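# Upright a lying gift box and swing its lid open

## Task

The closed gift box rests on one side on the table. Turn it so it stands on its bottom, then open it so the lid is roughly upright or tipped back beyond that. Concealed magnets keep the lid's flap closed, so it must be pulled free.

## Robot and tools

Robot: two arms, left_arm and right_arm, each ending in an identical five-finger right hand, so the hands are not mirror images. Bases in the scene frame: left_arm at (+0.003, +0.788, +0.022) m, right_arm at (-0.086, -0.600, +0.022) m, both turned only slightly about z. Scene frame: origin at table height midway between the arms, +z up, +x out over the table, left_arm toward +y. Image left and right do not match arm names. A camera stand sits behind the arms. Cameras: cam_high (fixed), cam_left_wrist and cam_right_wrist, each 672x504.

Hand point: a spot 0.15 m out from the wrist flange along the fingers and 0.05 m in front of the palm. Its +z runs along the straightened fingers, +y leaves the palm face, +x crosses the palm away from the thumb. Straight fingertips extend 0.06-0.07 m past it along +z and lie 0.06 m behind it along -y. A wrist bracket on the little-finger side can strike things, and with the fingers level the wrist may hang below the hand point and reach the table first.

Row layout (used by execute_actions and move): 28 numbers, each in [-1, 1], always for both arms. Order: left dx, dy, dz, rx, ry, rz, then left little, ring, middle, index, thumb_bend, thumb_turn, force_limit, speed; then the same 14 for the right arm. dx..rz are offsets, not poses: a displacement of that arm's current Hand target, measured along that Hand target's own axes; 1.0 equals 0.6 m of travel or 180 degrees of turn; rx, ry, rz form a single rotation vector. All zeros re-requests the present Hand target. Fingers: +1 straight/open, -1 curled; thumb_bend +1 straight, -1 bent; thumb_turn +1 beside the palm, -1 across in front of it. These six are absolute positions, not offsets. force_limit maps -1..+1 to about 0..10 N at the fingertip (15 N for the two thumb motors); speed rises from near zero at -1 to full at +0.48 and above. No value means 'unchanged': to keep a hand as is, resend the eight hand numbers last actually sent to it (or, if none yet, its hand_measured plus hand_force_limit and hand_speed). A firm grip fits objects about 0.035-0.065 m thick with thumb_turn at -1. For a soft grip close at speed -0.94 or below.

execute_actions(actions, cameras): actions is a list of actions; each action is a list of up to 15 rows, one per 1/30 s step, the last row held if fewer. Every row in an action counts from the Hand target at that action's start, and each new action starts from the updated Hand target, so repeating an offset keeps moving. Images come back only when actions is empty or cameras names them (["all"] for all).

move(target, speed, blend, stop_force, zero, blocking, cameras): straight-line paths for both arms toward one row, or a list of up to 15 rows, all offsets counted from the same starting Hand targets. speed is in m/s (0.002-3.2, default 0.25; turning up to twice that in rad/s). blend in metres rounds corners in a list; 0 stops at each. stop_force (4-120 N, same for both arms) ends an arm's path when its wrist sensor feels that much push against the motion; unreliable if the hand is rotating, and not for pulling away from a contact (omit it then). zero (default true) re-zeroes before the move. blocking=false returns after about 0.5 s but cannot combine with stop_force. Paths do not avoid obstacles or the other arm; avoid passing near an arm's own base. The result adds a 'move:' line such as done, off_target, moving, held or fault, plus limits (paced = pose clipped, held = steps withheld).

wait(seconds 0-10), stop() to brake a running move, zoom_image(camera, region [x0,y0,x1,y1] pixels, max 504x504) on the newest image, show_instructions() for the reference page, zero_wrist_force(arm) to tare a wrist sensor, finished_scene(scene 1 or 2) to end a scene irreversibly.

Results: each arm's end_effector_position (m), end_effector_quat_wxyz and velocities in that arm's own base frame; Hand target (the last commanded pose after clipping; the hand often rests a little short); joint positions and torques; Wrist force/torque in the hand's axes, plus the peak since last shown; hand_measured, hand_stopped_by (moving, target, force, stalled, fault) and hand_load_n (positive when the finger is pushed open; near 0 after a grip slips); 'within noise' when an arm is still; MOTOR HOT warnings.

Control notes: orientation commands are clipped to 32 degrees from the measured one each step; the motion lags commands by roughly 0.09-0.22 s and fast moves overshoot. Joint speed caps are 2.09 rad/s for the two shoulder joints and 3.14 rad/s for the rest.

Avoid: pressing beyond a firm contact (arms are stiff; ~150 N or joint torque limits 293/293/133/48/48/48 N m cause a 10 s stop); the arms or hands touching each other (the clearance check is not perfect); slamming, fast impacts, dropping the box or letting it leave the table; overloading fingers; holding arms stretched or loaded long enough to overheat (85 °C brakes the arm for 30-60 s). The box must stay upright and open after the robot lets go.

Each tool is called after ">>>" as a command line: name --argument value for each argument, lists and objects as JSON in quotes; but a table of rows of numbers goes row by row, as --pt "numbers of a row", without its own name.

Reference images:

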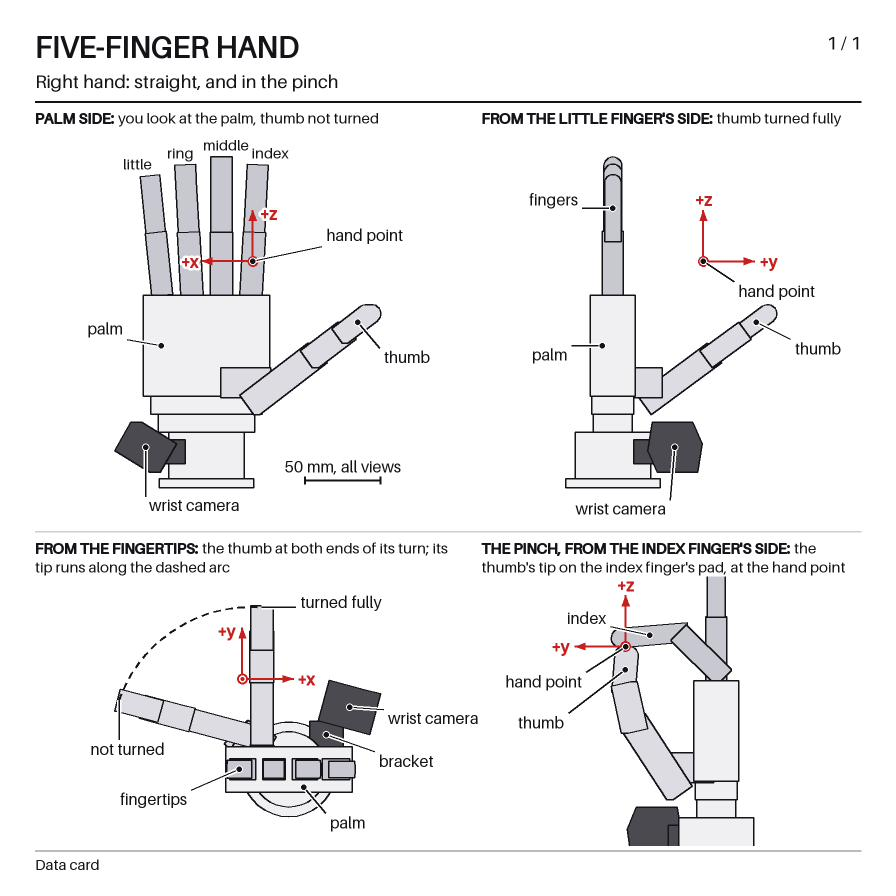

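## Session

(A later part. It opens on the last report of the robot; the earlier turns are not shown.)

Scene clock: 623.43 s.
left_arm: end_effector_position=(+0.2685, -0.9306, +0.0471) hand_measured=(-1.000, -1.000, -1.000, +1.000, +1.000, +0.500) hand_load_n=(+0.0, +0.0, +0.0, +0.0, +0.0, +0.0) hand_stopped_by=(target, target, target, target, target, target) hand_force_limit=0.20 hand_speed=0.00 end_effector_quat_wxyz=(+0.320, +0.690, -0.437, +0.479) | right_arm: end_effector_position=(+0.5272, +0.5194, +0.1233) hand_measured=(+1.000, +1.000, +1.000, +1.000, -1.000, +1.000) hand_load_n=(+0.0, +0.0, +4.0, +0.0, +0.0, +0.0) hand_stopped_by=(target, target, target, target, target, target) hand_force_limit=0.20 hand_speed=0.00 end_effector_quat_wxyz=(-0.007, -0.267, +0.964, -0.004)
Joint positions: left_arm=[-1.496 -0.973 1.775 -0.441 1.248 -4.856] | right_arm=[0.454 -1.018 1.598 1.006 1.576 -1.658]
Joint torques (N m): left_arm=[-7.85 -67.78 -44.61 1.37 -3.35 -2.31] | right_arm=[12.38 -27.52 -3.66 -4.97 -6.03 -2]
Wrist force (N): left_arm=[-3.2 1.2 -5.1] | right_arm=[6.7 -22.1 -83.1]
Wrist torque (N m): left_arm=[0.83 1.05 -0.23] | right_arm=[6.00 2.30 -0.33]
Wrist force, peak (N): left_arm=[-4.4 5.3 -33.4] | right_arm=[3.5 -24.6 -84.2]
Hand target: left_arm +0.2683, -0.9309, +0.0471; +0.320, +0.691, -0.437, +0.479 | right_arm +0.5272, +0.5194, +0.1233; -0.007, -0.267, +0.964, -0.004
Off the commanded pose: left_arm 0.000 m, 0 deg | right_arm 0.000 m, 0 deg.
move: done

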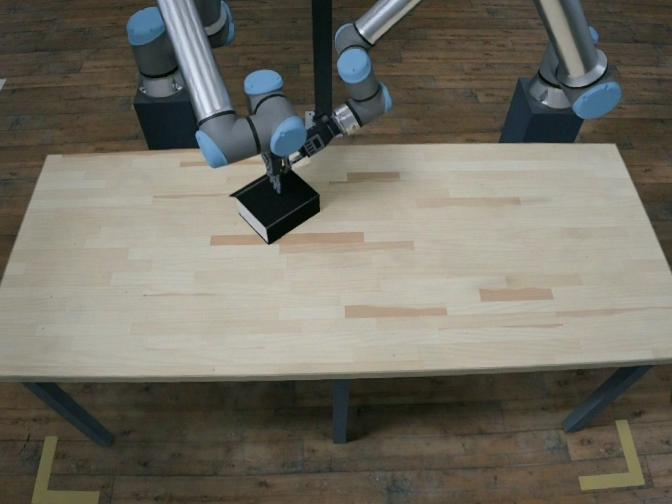

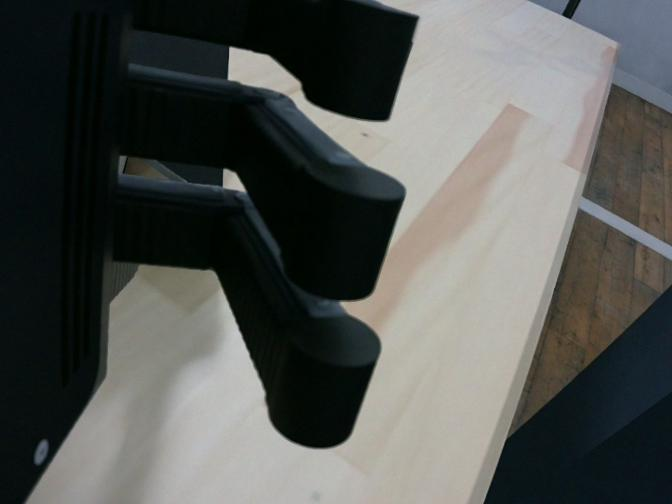

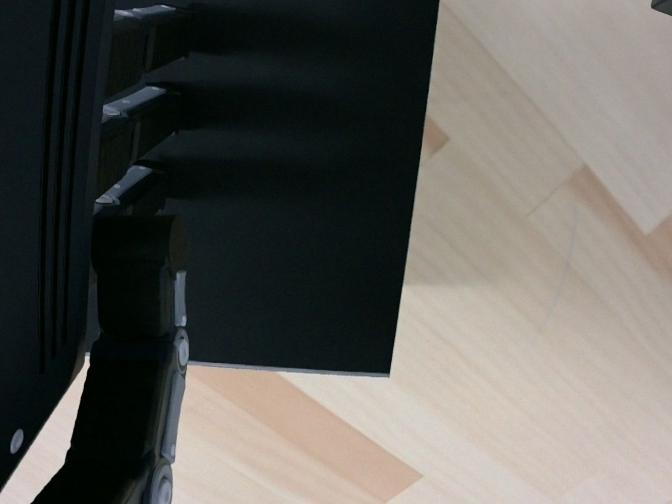

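>>> move --pt "0.028 0 0.078 0 0 0 -1 -1 -1 1 1 0.5 0.2 0 0 0 0 0 0 0 1 1 1 1 -1 1 0.2 0" --pt "0.028 -0.015 0.078 0 0 0 -1 -1 -1 1 1 0.5 0.2 0 0 0 -0.03 0 0 0 1 1 1 1 -1 1 0.2 0" --speed 0.05 --stop_force 20

>>> move --target '[0,0,0,0,0,0,-1,-1,-1,1,1,0.5,0.2,0,0,-0.05,-0.12,0,0,0,1,1,1,1,-1,1,0.2,0]' --speed 0.1 --cameras '["all"]'

>>> zoom_image --camera "cam_high" --region '[230, 130, 350, 250]'

Scene clock: 633.60 s.
left_arm: end_effector_position=(+0.2970, -0.9724, +0.0470) hand_measured=(-1.000, -1.000, -1.000, +1.000, +1.000, +0.500) hand_load_n=(+0.0, +0.0, +0.0, +0.0, +0.0, +0.5) hand_stopped_by=(target, target, target, target, target, target) hand_force_limit=0.20 hand_speed=0.00 end_effector_quat_wxyz=(+0.320, +0.691, -0.437, +0.479) | right_arm: end_effector_position=(+0.5272, +0.5194, +0.1242) hand_measured=(+1.000, +1.000, +1.000, +1.000, -1.000, +1.000) hand_load_n=(+0.0, +0.0, +2.0, +0.0, +0.0, +0.0) hand_stopped_by=(target, target, target, target, target, target) hand_force_limit=0.20 hand_speed=0.00 end_effector_quat_wxyz=(-0.007, -0.267, +0.964, -0.004)
Joint positions: left_arm=[-1.462 -0.915 1.665 -0.393 1.28 -4.844] | right_arm=[0.454 -1.019 1.597 1.007 1.576 -1.658]
Joint torques (N m): left_arm=[13.59 -76.1 -46.61 -2.92 2.5 1.71] | right_arm=[5.06 -20.43 -3.49 -7.38 -1.17 -1.21]
Wrist force (N): left_arm=[-5.3 2.8 -4.2] | right_arm=[3.0 -14.0 -64.6]
Wrist torque (N m): left_arm=[0.76 1.06 -0.69] | right_arm=[4.27 1.70 -0.37]
Wrist force, peak (N): left_arm=[-5.4 2.9 -5.0] | right_arm=[6.8 -23.1 -83.8]
Hand target: left_arm +0.2970, -0.9724, +0.0470; +0.320, +0.691, -0.437, +0.479 | right_arm +0.5272, +0.5194, +0.1242; -0.007, -0.267, +0.964, -0.004 (not the last commanded pose)
Off the commanded pose: left_arm 0.000 m, 0 deg | right_arm 0.017 m, 0 deg.
move: contact (right_arm)

Scene clock: 634.97 s.
left_arm: end_effector_position=(+0.2970, -0.9724, +0.0470) hand_measured=(-1.000, -1.000, -1.000, +1.000, +1.000, +0.500) hand_load_n=(+0.0, +0.0, +0.0, +0.0, +0.0, +0.0) hand_stopped_by=(target, target, target, target, target, target) hand_force_limit=0.20 hand_speed=0.00 end_effector_quat_wxyz=(+0.320, +0.690, -0.437, +0.479) | right_arm: end_effector_position=(+0.5434, +0.4945, +0.1960) hand_measured=(+1.000, +1.000, +1.000, +1.000, -1.000, +1.000) hand_load_n=(+0.0, +0.0, +0.0, +0.0, +0.0, +0.0) hand_stopped_by=(target, target, target, target, target, target) hand_force_limit=0.20 hand_speed=0.00 end_effector_quat_wxyz=(-0.007, -0.267, +0.964, -0.004)
Joint positions: left_arm=[-1.462 -0.915 1.665 -0.393 1.28 -4.844] | right_arm=[0.411 -1.082 1.554 1.114 1.576 -1.701]
Joint torques (N m): left_arm=[8.42 -75.42 -36.02 0.75 2.54 1.36] | right_arm=[-11.75 -79.37 -38.04 7.87 3.04 -2.18]
Wrist force (N): left_arm=[-3.0 1.6 -4.4] | right_arm=[-1.3 -2.2 -0.7]
Wrist torque (N m): left_arm=[0.75 1.07 -0.55] | right_arm=[-0.28 0.24 -0.03]
Wrist force, peak (N): left_arm=[-5.1 3.0 -4.6] | right_arm=[3.1 -13.9 -64.9]
Hand target: left_arm +0.2970, -0.9724, +0.0470; +0.320, +0.691, -0.437, +0.479 | right_arm +0.5434, +0.4944, +0.1963; -0.007, -0.267, +0.964, -0.004
Off the commanded pose: left_arm 0.000 m, 0 deg | right_arm 0.000 m, 0 deg.
move: done

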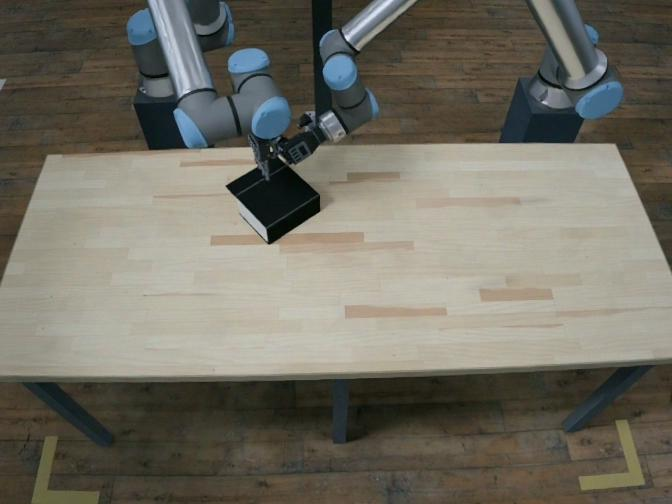

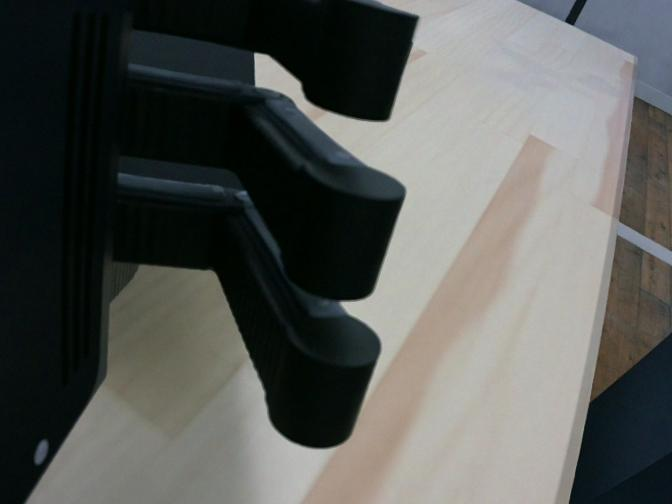

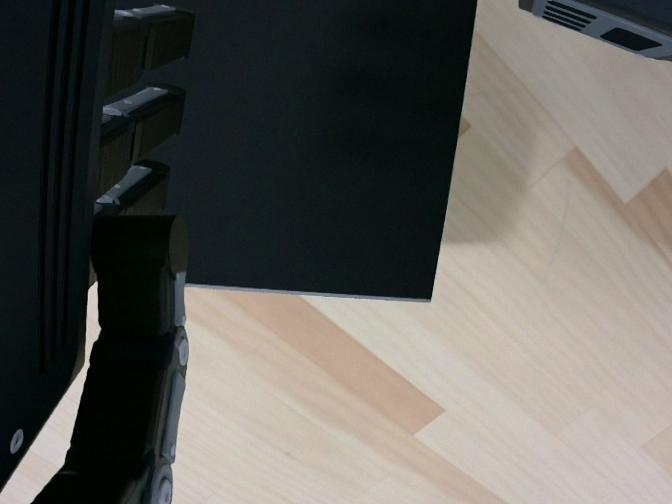

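Scaled by 4.200.

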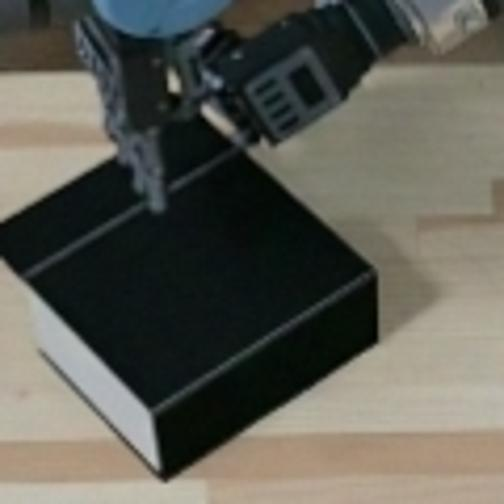

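>>> move --target '[0,0,0,0,0,0,-1,-1,-1,1,1,0.5,0.2,0,0,-0.35,-0.2,0,0,0,1,1,1,1,-1,1,0.2,0]' --speed 0.25

>>> move --pt "0.094 0 -0.034 0 0 0 -1 -1 -1 1 1 0.5 0.2 0 0 0 0 0 0 0 1 1 1 1 -1 1 0.2 0" --pt "0.133 -0.05 -0.048 0 0 0 -1 -1 -1 1 1 0.5 0.2 0 0 0 0 0 0 0 1 1 1 1 -1 1 0.2 0" --speed 0.05 --cameras '["all"]'

>>> zoom_image --camera "cam_high" --region '[230, 130, 350, 250]'

Scene clock: 646.97 s.
left_arm: end_effector_position=(+0.2970, -0.9724, +0.0470) hand_measured=(-1.000, -1.000, -1.000, +1.000, +1.000, +0.500) hand_load_n=(+0.0, +0.0, +0.0, +0.0, +0.0, +0.0) hand_stopped_by=(target, target, target, target, target, target) hand_force_limit=0.20 hand_speed=0.00 end_effector_quat_wxyz=(+0.320, +0.691, -0.437, +0.479) | right_arm: end_effector_position=(+0.6528, +0.3160, +0.3168) hand_measured=(+1.000, +1.000, +1.000, +1.000, -1.000, +1.000) hand_load_n=(+0.0, +0.0, +0.0, +0.0, +0.0, +0.0) hand_stopped_by=(target, target, target, target, target, target) hand_force_limit=0.20 hand_speed=0.00 end_effector_quat_wxyz=(-0.007, -0.267, +0.964, -0.004)
Joint positions: left_arm=[-1.462 -0.915 1.665 -0.393 1.28 -4.844] | right_arm=[0.115 -1.143 1.417 1.309 1.58 -1.997]
Joint torques (N m): left_arm=[-4.73 -75.6 -19.09 0.83 2.37 0.43] | right_arm=[-13.02 -57.07 -40.69 7.77 -2.89 -2.02]
Wrist force (N): left_arm=[-3.0 2.3 -4.3] | right_arm=[-0.9 -2.4 -0.9]
Wrist torque (N m): left_arm=[0.84 1.07 -0.53] | right_arm=[-0.35 0.19 0.00]
Wrist force, peak (N): left_arm=[-3.1 1.9 -4.6] | right_arm=[-1.6 -3.5 -1.9]
Hand target: left_arm +0.2970, -0.9724, +0.0470; +0.320, +0.691, -0.437, +0.479 | right_arm +0.6530, +0.3157, +0.3170; -0.007, -0.267, +0.964, -0.004
Off the commanded pose: left_arm 0.000 m, 0 deg | right_arm 0.000 m, 0 deg.
move: done

Scene clock: 649.73 s.
left_arm: end_effector_position=(+0.3257, -0.9590, +0.1308) hand_measured=(-1.000, -1.000, -1.000, +1.000, +1.000, +0.500) hand_load_n=(+0.0, +0.0, +0.0, +0.0, +0.0, +0.0) hand_stopped_by=(target, target, target, target, target, target) hand_force_limit=0.20 hand_speed=0.00 end_effector_quat_wxyz=(+0.320, +0.691, -0.437, +0.479) | right_arm: end_effector_position=(+0.6530, +0.3157, +0.3170) hand_measured=(+1.000, +1.000, +1.000, +1.000, -1.000, +1.000) hand_load_n=(+0.0, +0.0, +0.0, +0.0, +0.0, +0.0) hand_stopped_by=(target, target, target, target, target, target) hand_force_limit=0.20 hand_speed=0.00 end_effector_quat_wxyz=(-0.007, -0.267, +0.964, -0.004)
Joint positions: left_arm=[-1.422 -1.006 1.639 -0.279 1.318 -4.829] | right_arm=[0.114 -1.142 1.417 1.309 1.58 -1.998]
Joint torques (N m): left_arm=[11.9 -105.54 -48.19 1.32 2.7 2.09] | right_arm=[-11.73 -58.43 -41.65 7.79 -2.88 -1.77]
Wrist force (N): left_arm=[-3.5 2.8 -4.2] | right_arm=[-1.3 -2.0 -0.8]
Wrist torque (N m): left_arm=[0.79 1.08 -0.54] | right_arm=[-0.29 0.25 -0.02]
Wrist force, peak (N): left_arm=[-4.0 2.2 -4.7] | right_arm=[-1.2 -2.5 -1.5]
Hand target: left_arm +0.3260, -0.9588, +0.1311; +0.320, +0.691, -0.437, +0.479 | right_arm +0.6530, +0.3157, +0.3170; -0.007, -0.267, +0.964, -0.004
Off the commanded pose: left_arm 0.000 m, 0 deg | right_arm 0.000 m, 0 deg.
move: done

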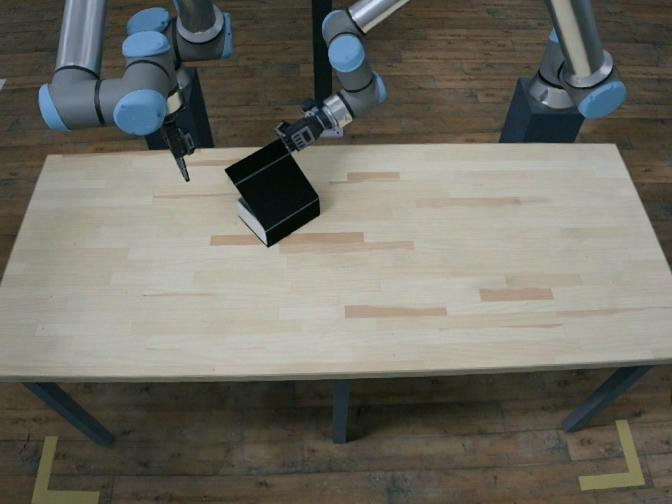

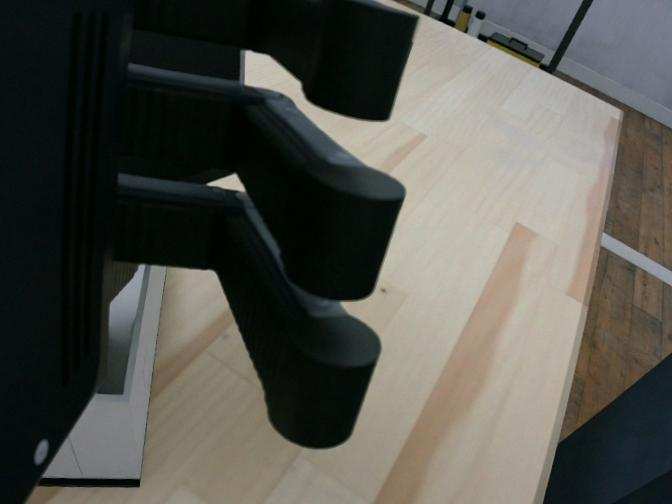

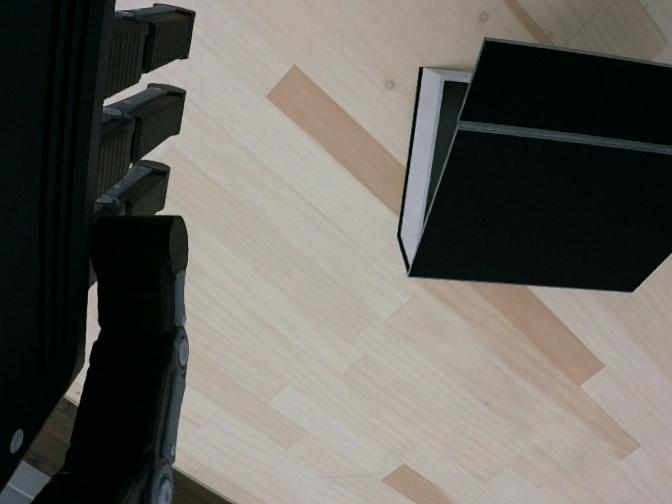

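Scaled by 4.200.

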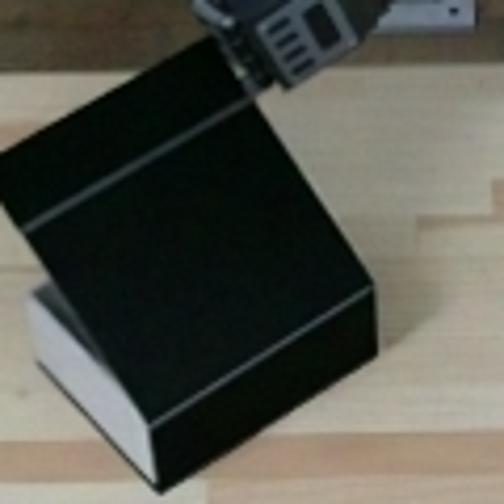

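>>> move --pt "0.063 -0.058 -0.023 0 0 0 -1 -1 -1 1 1 0.5 0.2 0 0 0 0 0 0 0 1 1 1 1 -1 1 0.2 0" --pt "0.102 -0.167 -0.037 0 0 0 -1 -1 -1 1 1 0.5 0.2 0 0 0 0 0 0 0 1 1 1 1 -1 1 0.2 0" --speed 0.06 --blend 0.01 --cameras '["all"]'

>>> zoom_image --camera "cam_high" --region '[230, 110, 350, 250]'

Scene clock: 656.70 s.
left_arm: end_effector_position=(+0.4181, -0.9166, +0.1937) hand_measured=(-1.000, -1.000, -1.000, +1.000, +1.000, +0.500) hand_load_n=(+0.0, +0.0, +0.0, +0.0, +0.0, +0.0) hand_stopped_by=(target, target, target, target, target, target) hand_force_limit=0.20 hand_speed=0.00 end_effector_quat_wxyz=(+0.320, +0.691, -0.437, +0.479) end_effector_velocity=(+0.002, +0.001, +0.001) end_effector_angular_velocity=(+0.000, +0.000, -0.002) | right_arm: end_effector_position=(+0.6530, +0.3157, +0.3170) hand_measured=(+1.000, +1.000, +1.000, +1.000, -1.000, +1.000) hand_load_n=(+0.0, +0.0, +0.0, +0.0, +0.0, +0.0) hand_stopped_by=(target, target, target, target, target, target) hand_force_limit=0.20 hand_speed=0.00 end_effector_quat_wxyz=(-0.007, -0.267, +0.964, -0.004)
Joint positions: left_arm=[-1.289 -1.063 1.599 -0.192 1.443 -4.783] | right_arm=[0.114 -1.142 1.417 1.309 1.58 -1.998]
Joint velocities: left_arm=[0.003 0 -0.001 0.001 0.005 0.002] | right_arm=[within noise]
Joint torques (N m): left_arm=[13.68 -103.11 -51.26 1.72 3.12 2] | right_arm=[-12.79 -58.79 -40.43 7.65 -2.83 -1.91]
Wrist force (N): left_arm=[-3.8 2.5 -4.6] | right_arm=[-1.3 -2.3 -0.9]
Wrist torque (N m): left_arm=[0.78 1.15 -0.55] | right_arm=[-0.32 0.25 -0.03]
Wrist force, peak (N): left_arm=[-3.8 3.0 -4.3] | right_arm=[-1.2 -2.7 -1.4]
Hand target: left_arm +0.4184, -0.9164, +0.1939; +0.320, +0.691, -0.437, +0.479 | right_arm +0.6530, +0.3157, +0.3170; -0.007, -0.267, +0.964, -0.004
Off the commanded pose: left_arm 0.000 m, 0 deg | right_arm 0.000 m, 0 deg.
move: done

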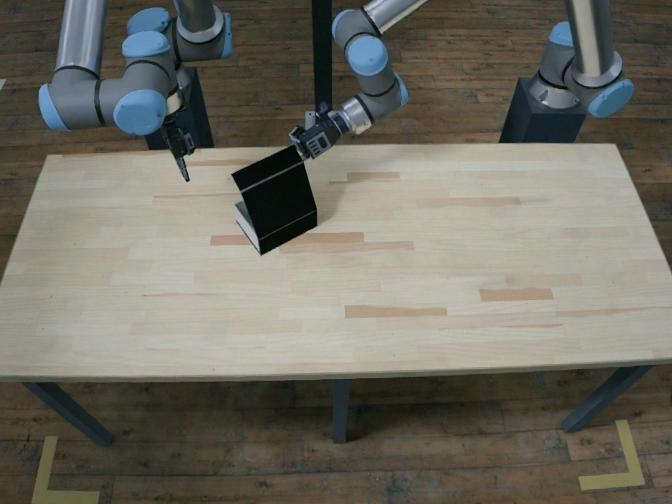

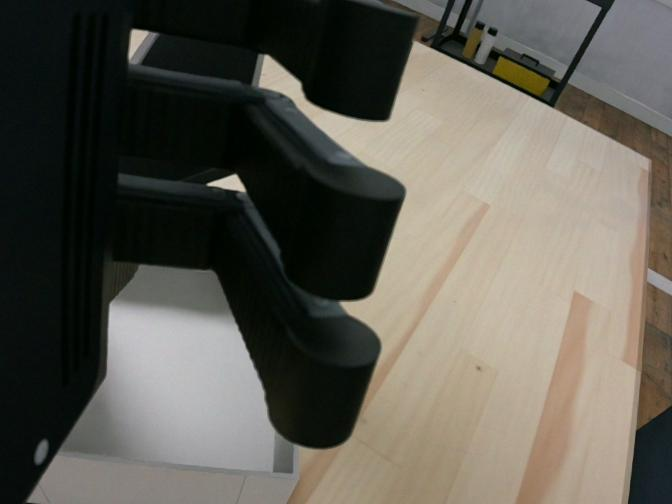

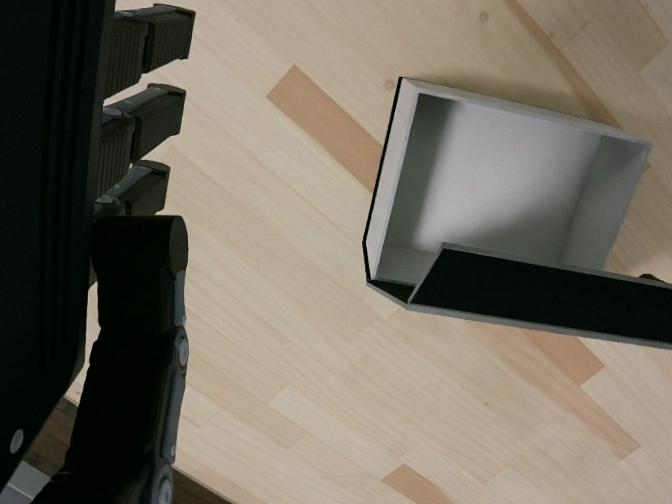

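Scaled by 3.600.

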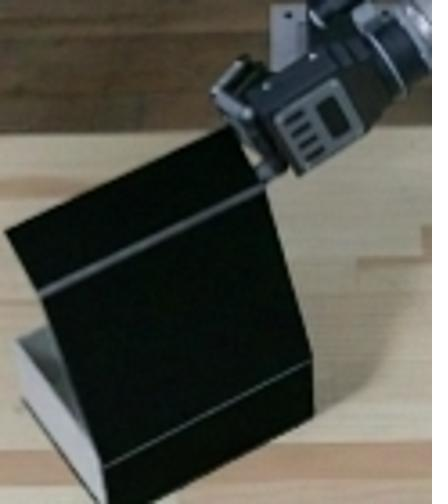

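>>> move --target '[-0.01,-0.2,0.003,0,0,0,-1,-1,-1,1,1,0.5,0.2,0,0,0,0,0,0,0,1,1,1,1,-1,1,0.2,0]' --speed 0.06 --cameras '["all"]'

>>> zoom_image --camera "cam_high" --region '[230, 110, 350, 270]'

Scene clock: 661.70 s.
left_arm: end_effector_position=(+0.5270, -0.8667, +0.1848) hand_measured=(-1.000, -1.000, -1.000, +1.000, +1.000, +0.500) hand_load_n=(+0.0, +0.0, +0.0, +0.0, +0.0, +0.0) hand_stopped_by=(target, target, target, target, target, target) hand_force_limit=0.20 hand_speed=0.00 end_effector_quat_wxyz=(+0.320, +0.691, -0.437, +0.479) end_effector_velocity=(+0.001, +0.001, -0.001) end_effector_angular_velocity=(+0.000, +0.000, -0.002) | right_arm: end_effector_position=(+0.6530, +0.3157, +0.3170) hand_measured=(+1.000, +1.000, +1.000, +1.000, -1.000, +1.000) hand_load_n=(+0.0, +0.0, +0.0, +0.0, +0.0, +0.0) hand_stopped_by=(target, target, target, target, target, target) hand_force_limit=0.20 hand_speed=0.00 end_effector_quat_wxyz=(-0.007, -0.267, +0.964, -0.004)
Joint positions: left_arm=[-1.131 -1.029 1.562 -0.192 1.591 -4.73] | right_arm=[0.114 -1.142 1.417 1.309 1.58 -1.998]
Joint velocities: left_arm=[0.003 0.001 -0.001 0.001 0.005 0.002] | right_arm=[within noise]
Joint torques (N m): left_arm=[15.34 -71.1 -51.14 1.6 2.87 1.54] | right_arm=[-11.78 -58.22 -40.63 7.77 -2.77 -1.9]
Wrist force (N): left_arm=[-3.0 1.9 -4.3] | right_arm=[-0.7 -2.1 -0.9]
Wrist torque (N m): left_arm=[0.74 1.03 -0.53] | right_arm=[-0.30 0.16 0.01]
Wrist force, peak (N): left_arm=[-3.5 2.9 -4.7] | right_arm=[-1.3 -2.8 -0.9]
Hand target: left_arm +0.5274, -0.8666, +0.1848; +0.320, +0.691, -0.437, +0.479 | right_arm +0.6530, +0.3157, +0.3170; -0.007, -0.267, +0.964, -0.004
Off the commanded pose: left_arm 0.000 m, 0 deg | right_arm 0.000 m, 0 deg.
move: done

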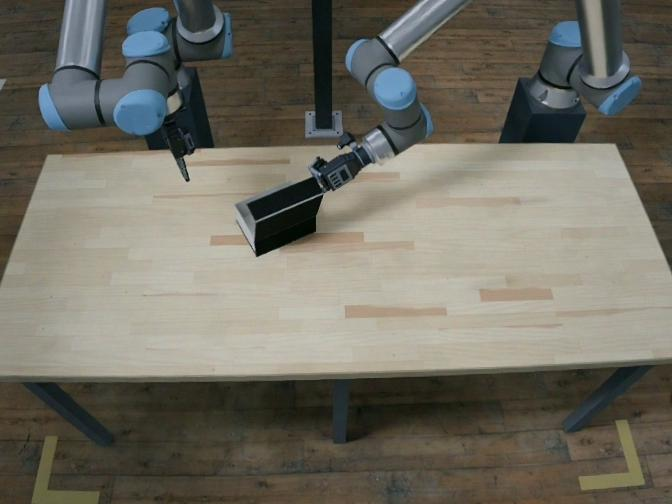

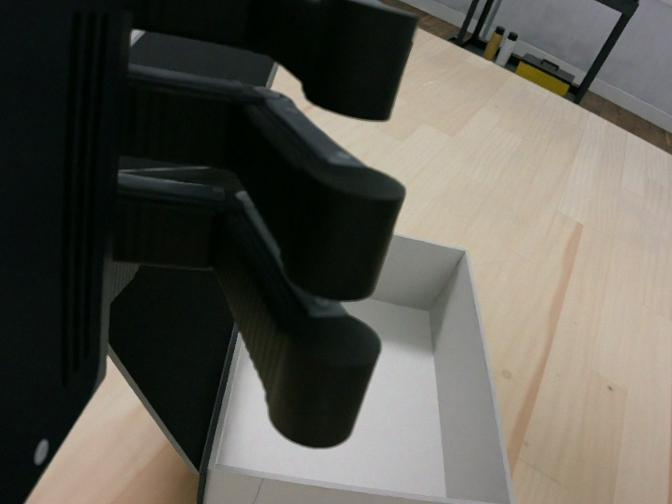

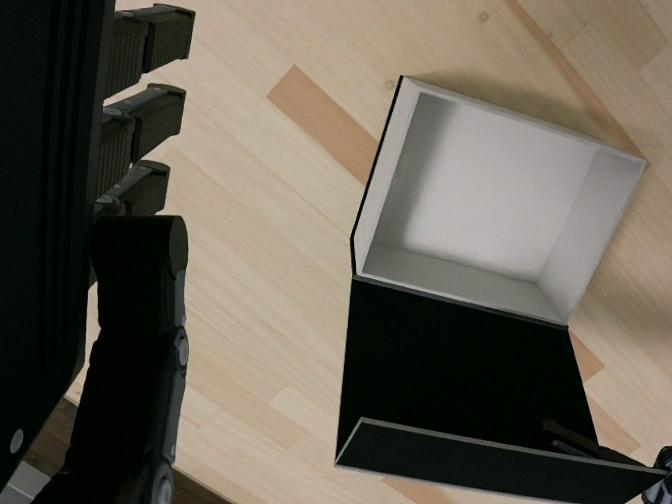

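Scaled by 3.150.

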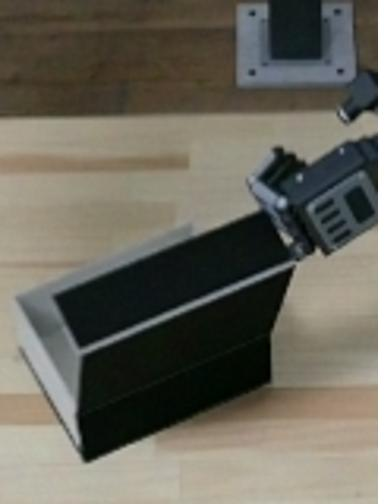

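>>> move --pt "-0.08 -0.12 0.028 0 0 0 -1 -1 -1 1 1 0.5 0.2 0 0 0 0 0 0 0 1 1 1 1 -1 1 0.2 0" --pt "-0.17 -0.14 -0.16 0 0 0 -1 -1 -1 1 1 0.5 0.2 0 0 0 0 0 0 0 1 1 1 1 -1 1 0.2 0" --speed 0.07 --cameras '["all"]'

>>> zoom_image --camera "cam_high" --region '[230, 110, 350, 270]'

Scene clock: 669.73 s.
left_arm: end_effector_position=(+0.5510, -0.7192, +0.1190) hand_measured=(-1.000, -1.000, -1.000, +1.000, +1.000, +0.500) hand_load_n=(+0.0, +0.0, +0.0, +0.0, +0.0, +0.0) hand_stopped_by=(target, target, target, target, target, target) hand_force_limit=0.20 hand_speed=0.00 end_effector_quat_wxyz=(+0.320, +0.691, -0.437, +0.479) | right_arm: end_effector_position=(+0.6530, +0.3157, +0.3170) hand_measured=(+1.000, +1.000, +1.000, +1.000, -1.000, +1.000) hand_load_n=(+0.0, +0.0, +0.0, +0.0, +0.0, +0.0) hand_stopped_by=(target, target, target, target, target, target) hand_force_limit=0.20 hand_speed=0.00 end_effector_quat_wxyz=(-0.007, -0.267, +0.964, -0.004)
Joint positions: left_arm=[-1.003 -1.092 1.809 -0.372 1.712 -4.687] | right_arm=[0.114 -1.142 1.417 1.309 1.58 -1.998]
Joint torques (N m): left_arm=[13.56 -97.66 -19.99 -2.97 3.03 1.67] | right_arm=[-10.97 -57.15 -40.74 7.43 -2.8 -1.84]
Wrist force (N): left_arm=[-3.3 1.9 -3.9] | right_arm=[-0.8 -2.7 -0.9]
Wrist torque (N m): left_arm=[0.71 1.11 -0.54] | right_arm=[-0.39 0.17 0.00]
Wrist force, peak (N): left_arm=[-3.4 2.0 -4.8] | right_arm=[-1.5 -2.8 -1.1]
Hand target: left_arm +0.5509, -0.7190, +0.1189; +0.320, +0.691, -0.437, +0.479 | right_arm +0.6530, +0.3157, +0.3170; -0.007, -0.267, +0.964, -0.004
Off the commanded pose: left_arm 0.000 m, 0 deg | right_arm 0.000 m, 0 deg.
move: done

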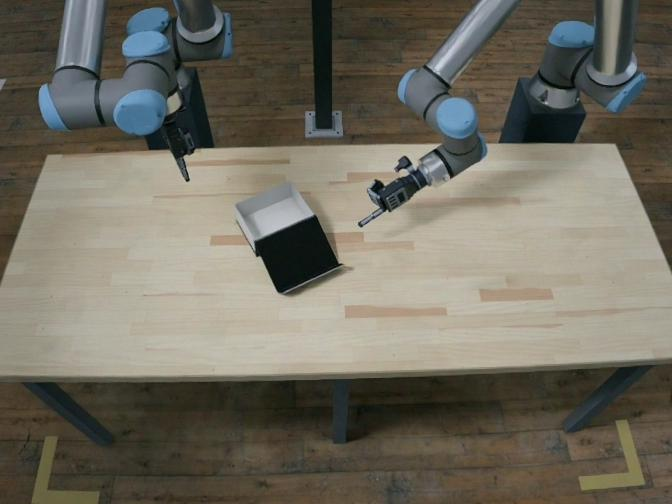

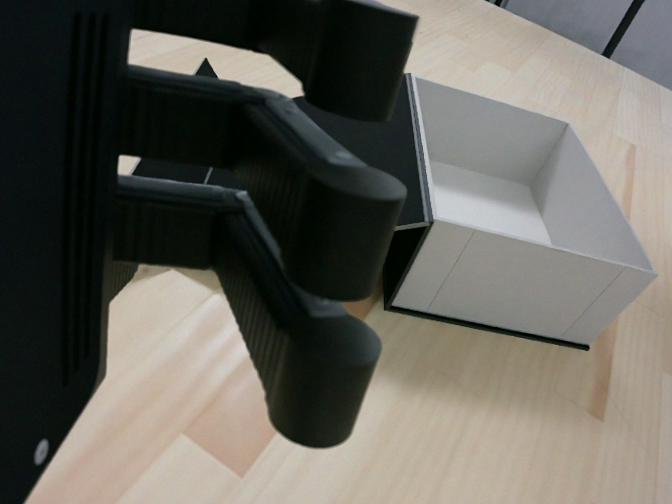

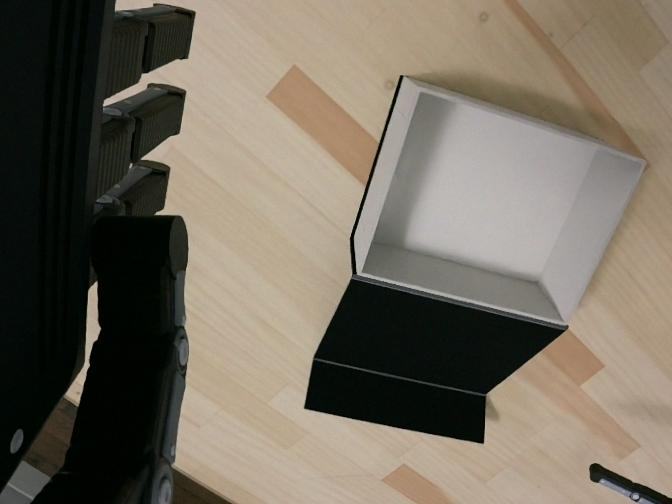

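Scaled by 3.150.

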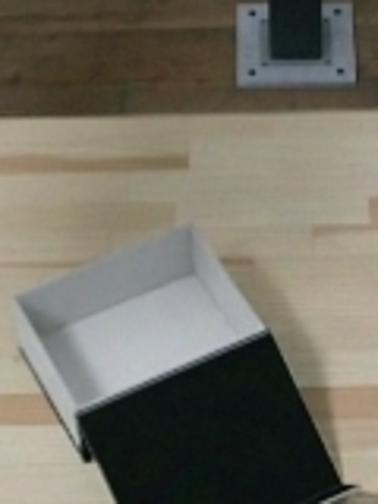

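>>> finished_scene --scene 2

The scene is finished: the task was done.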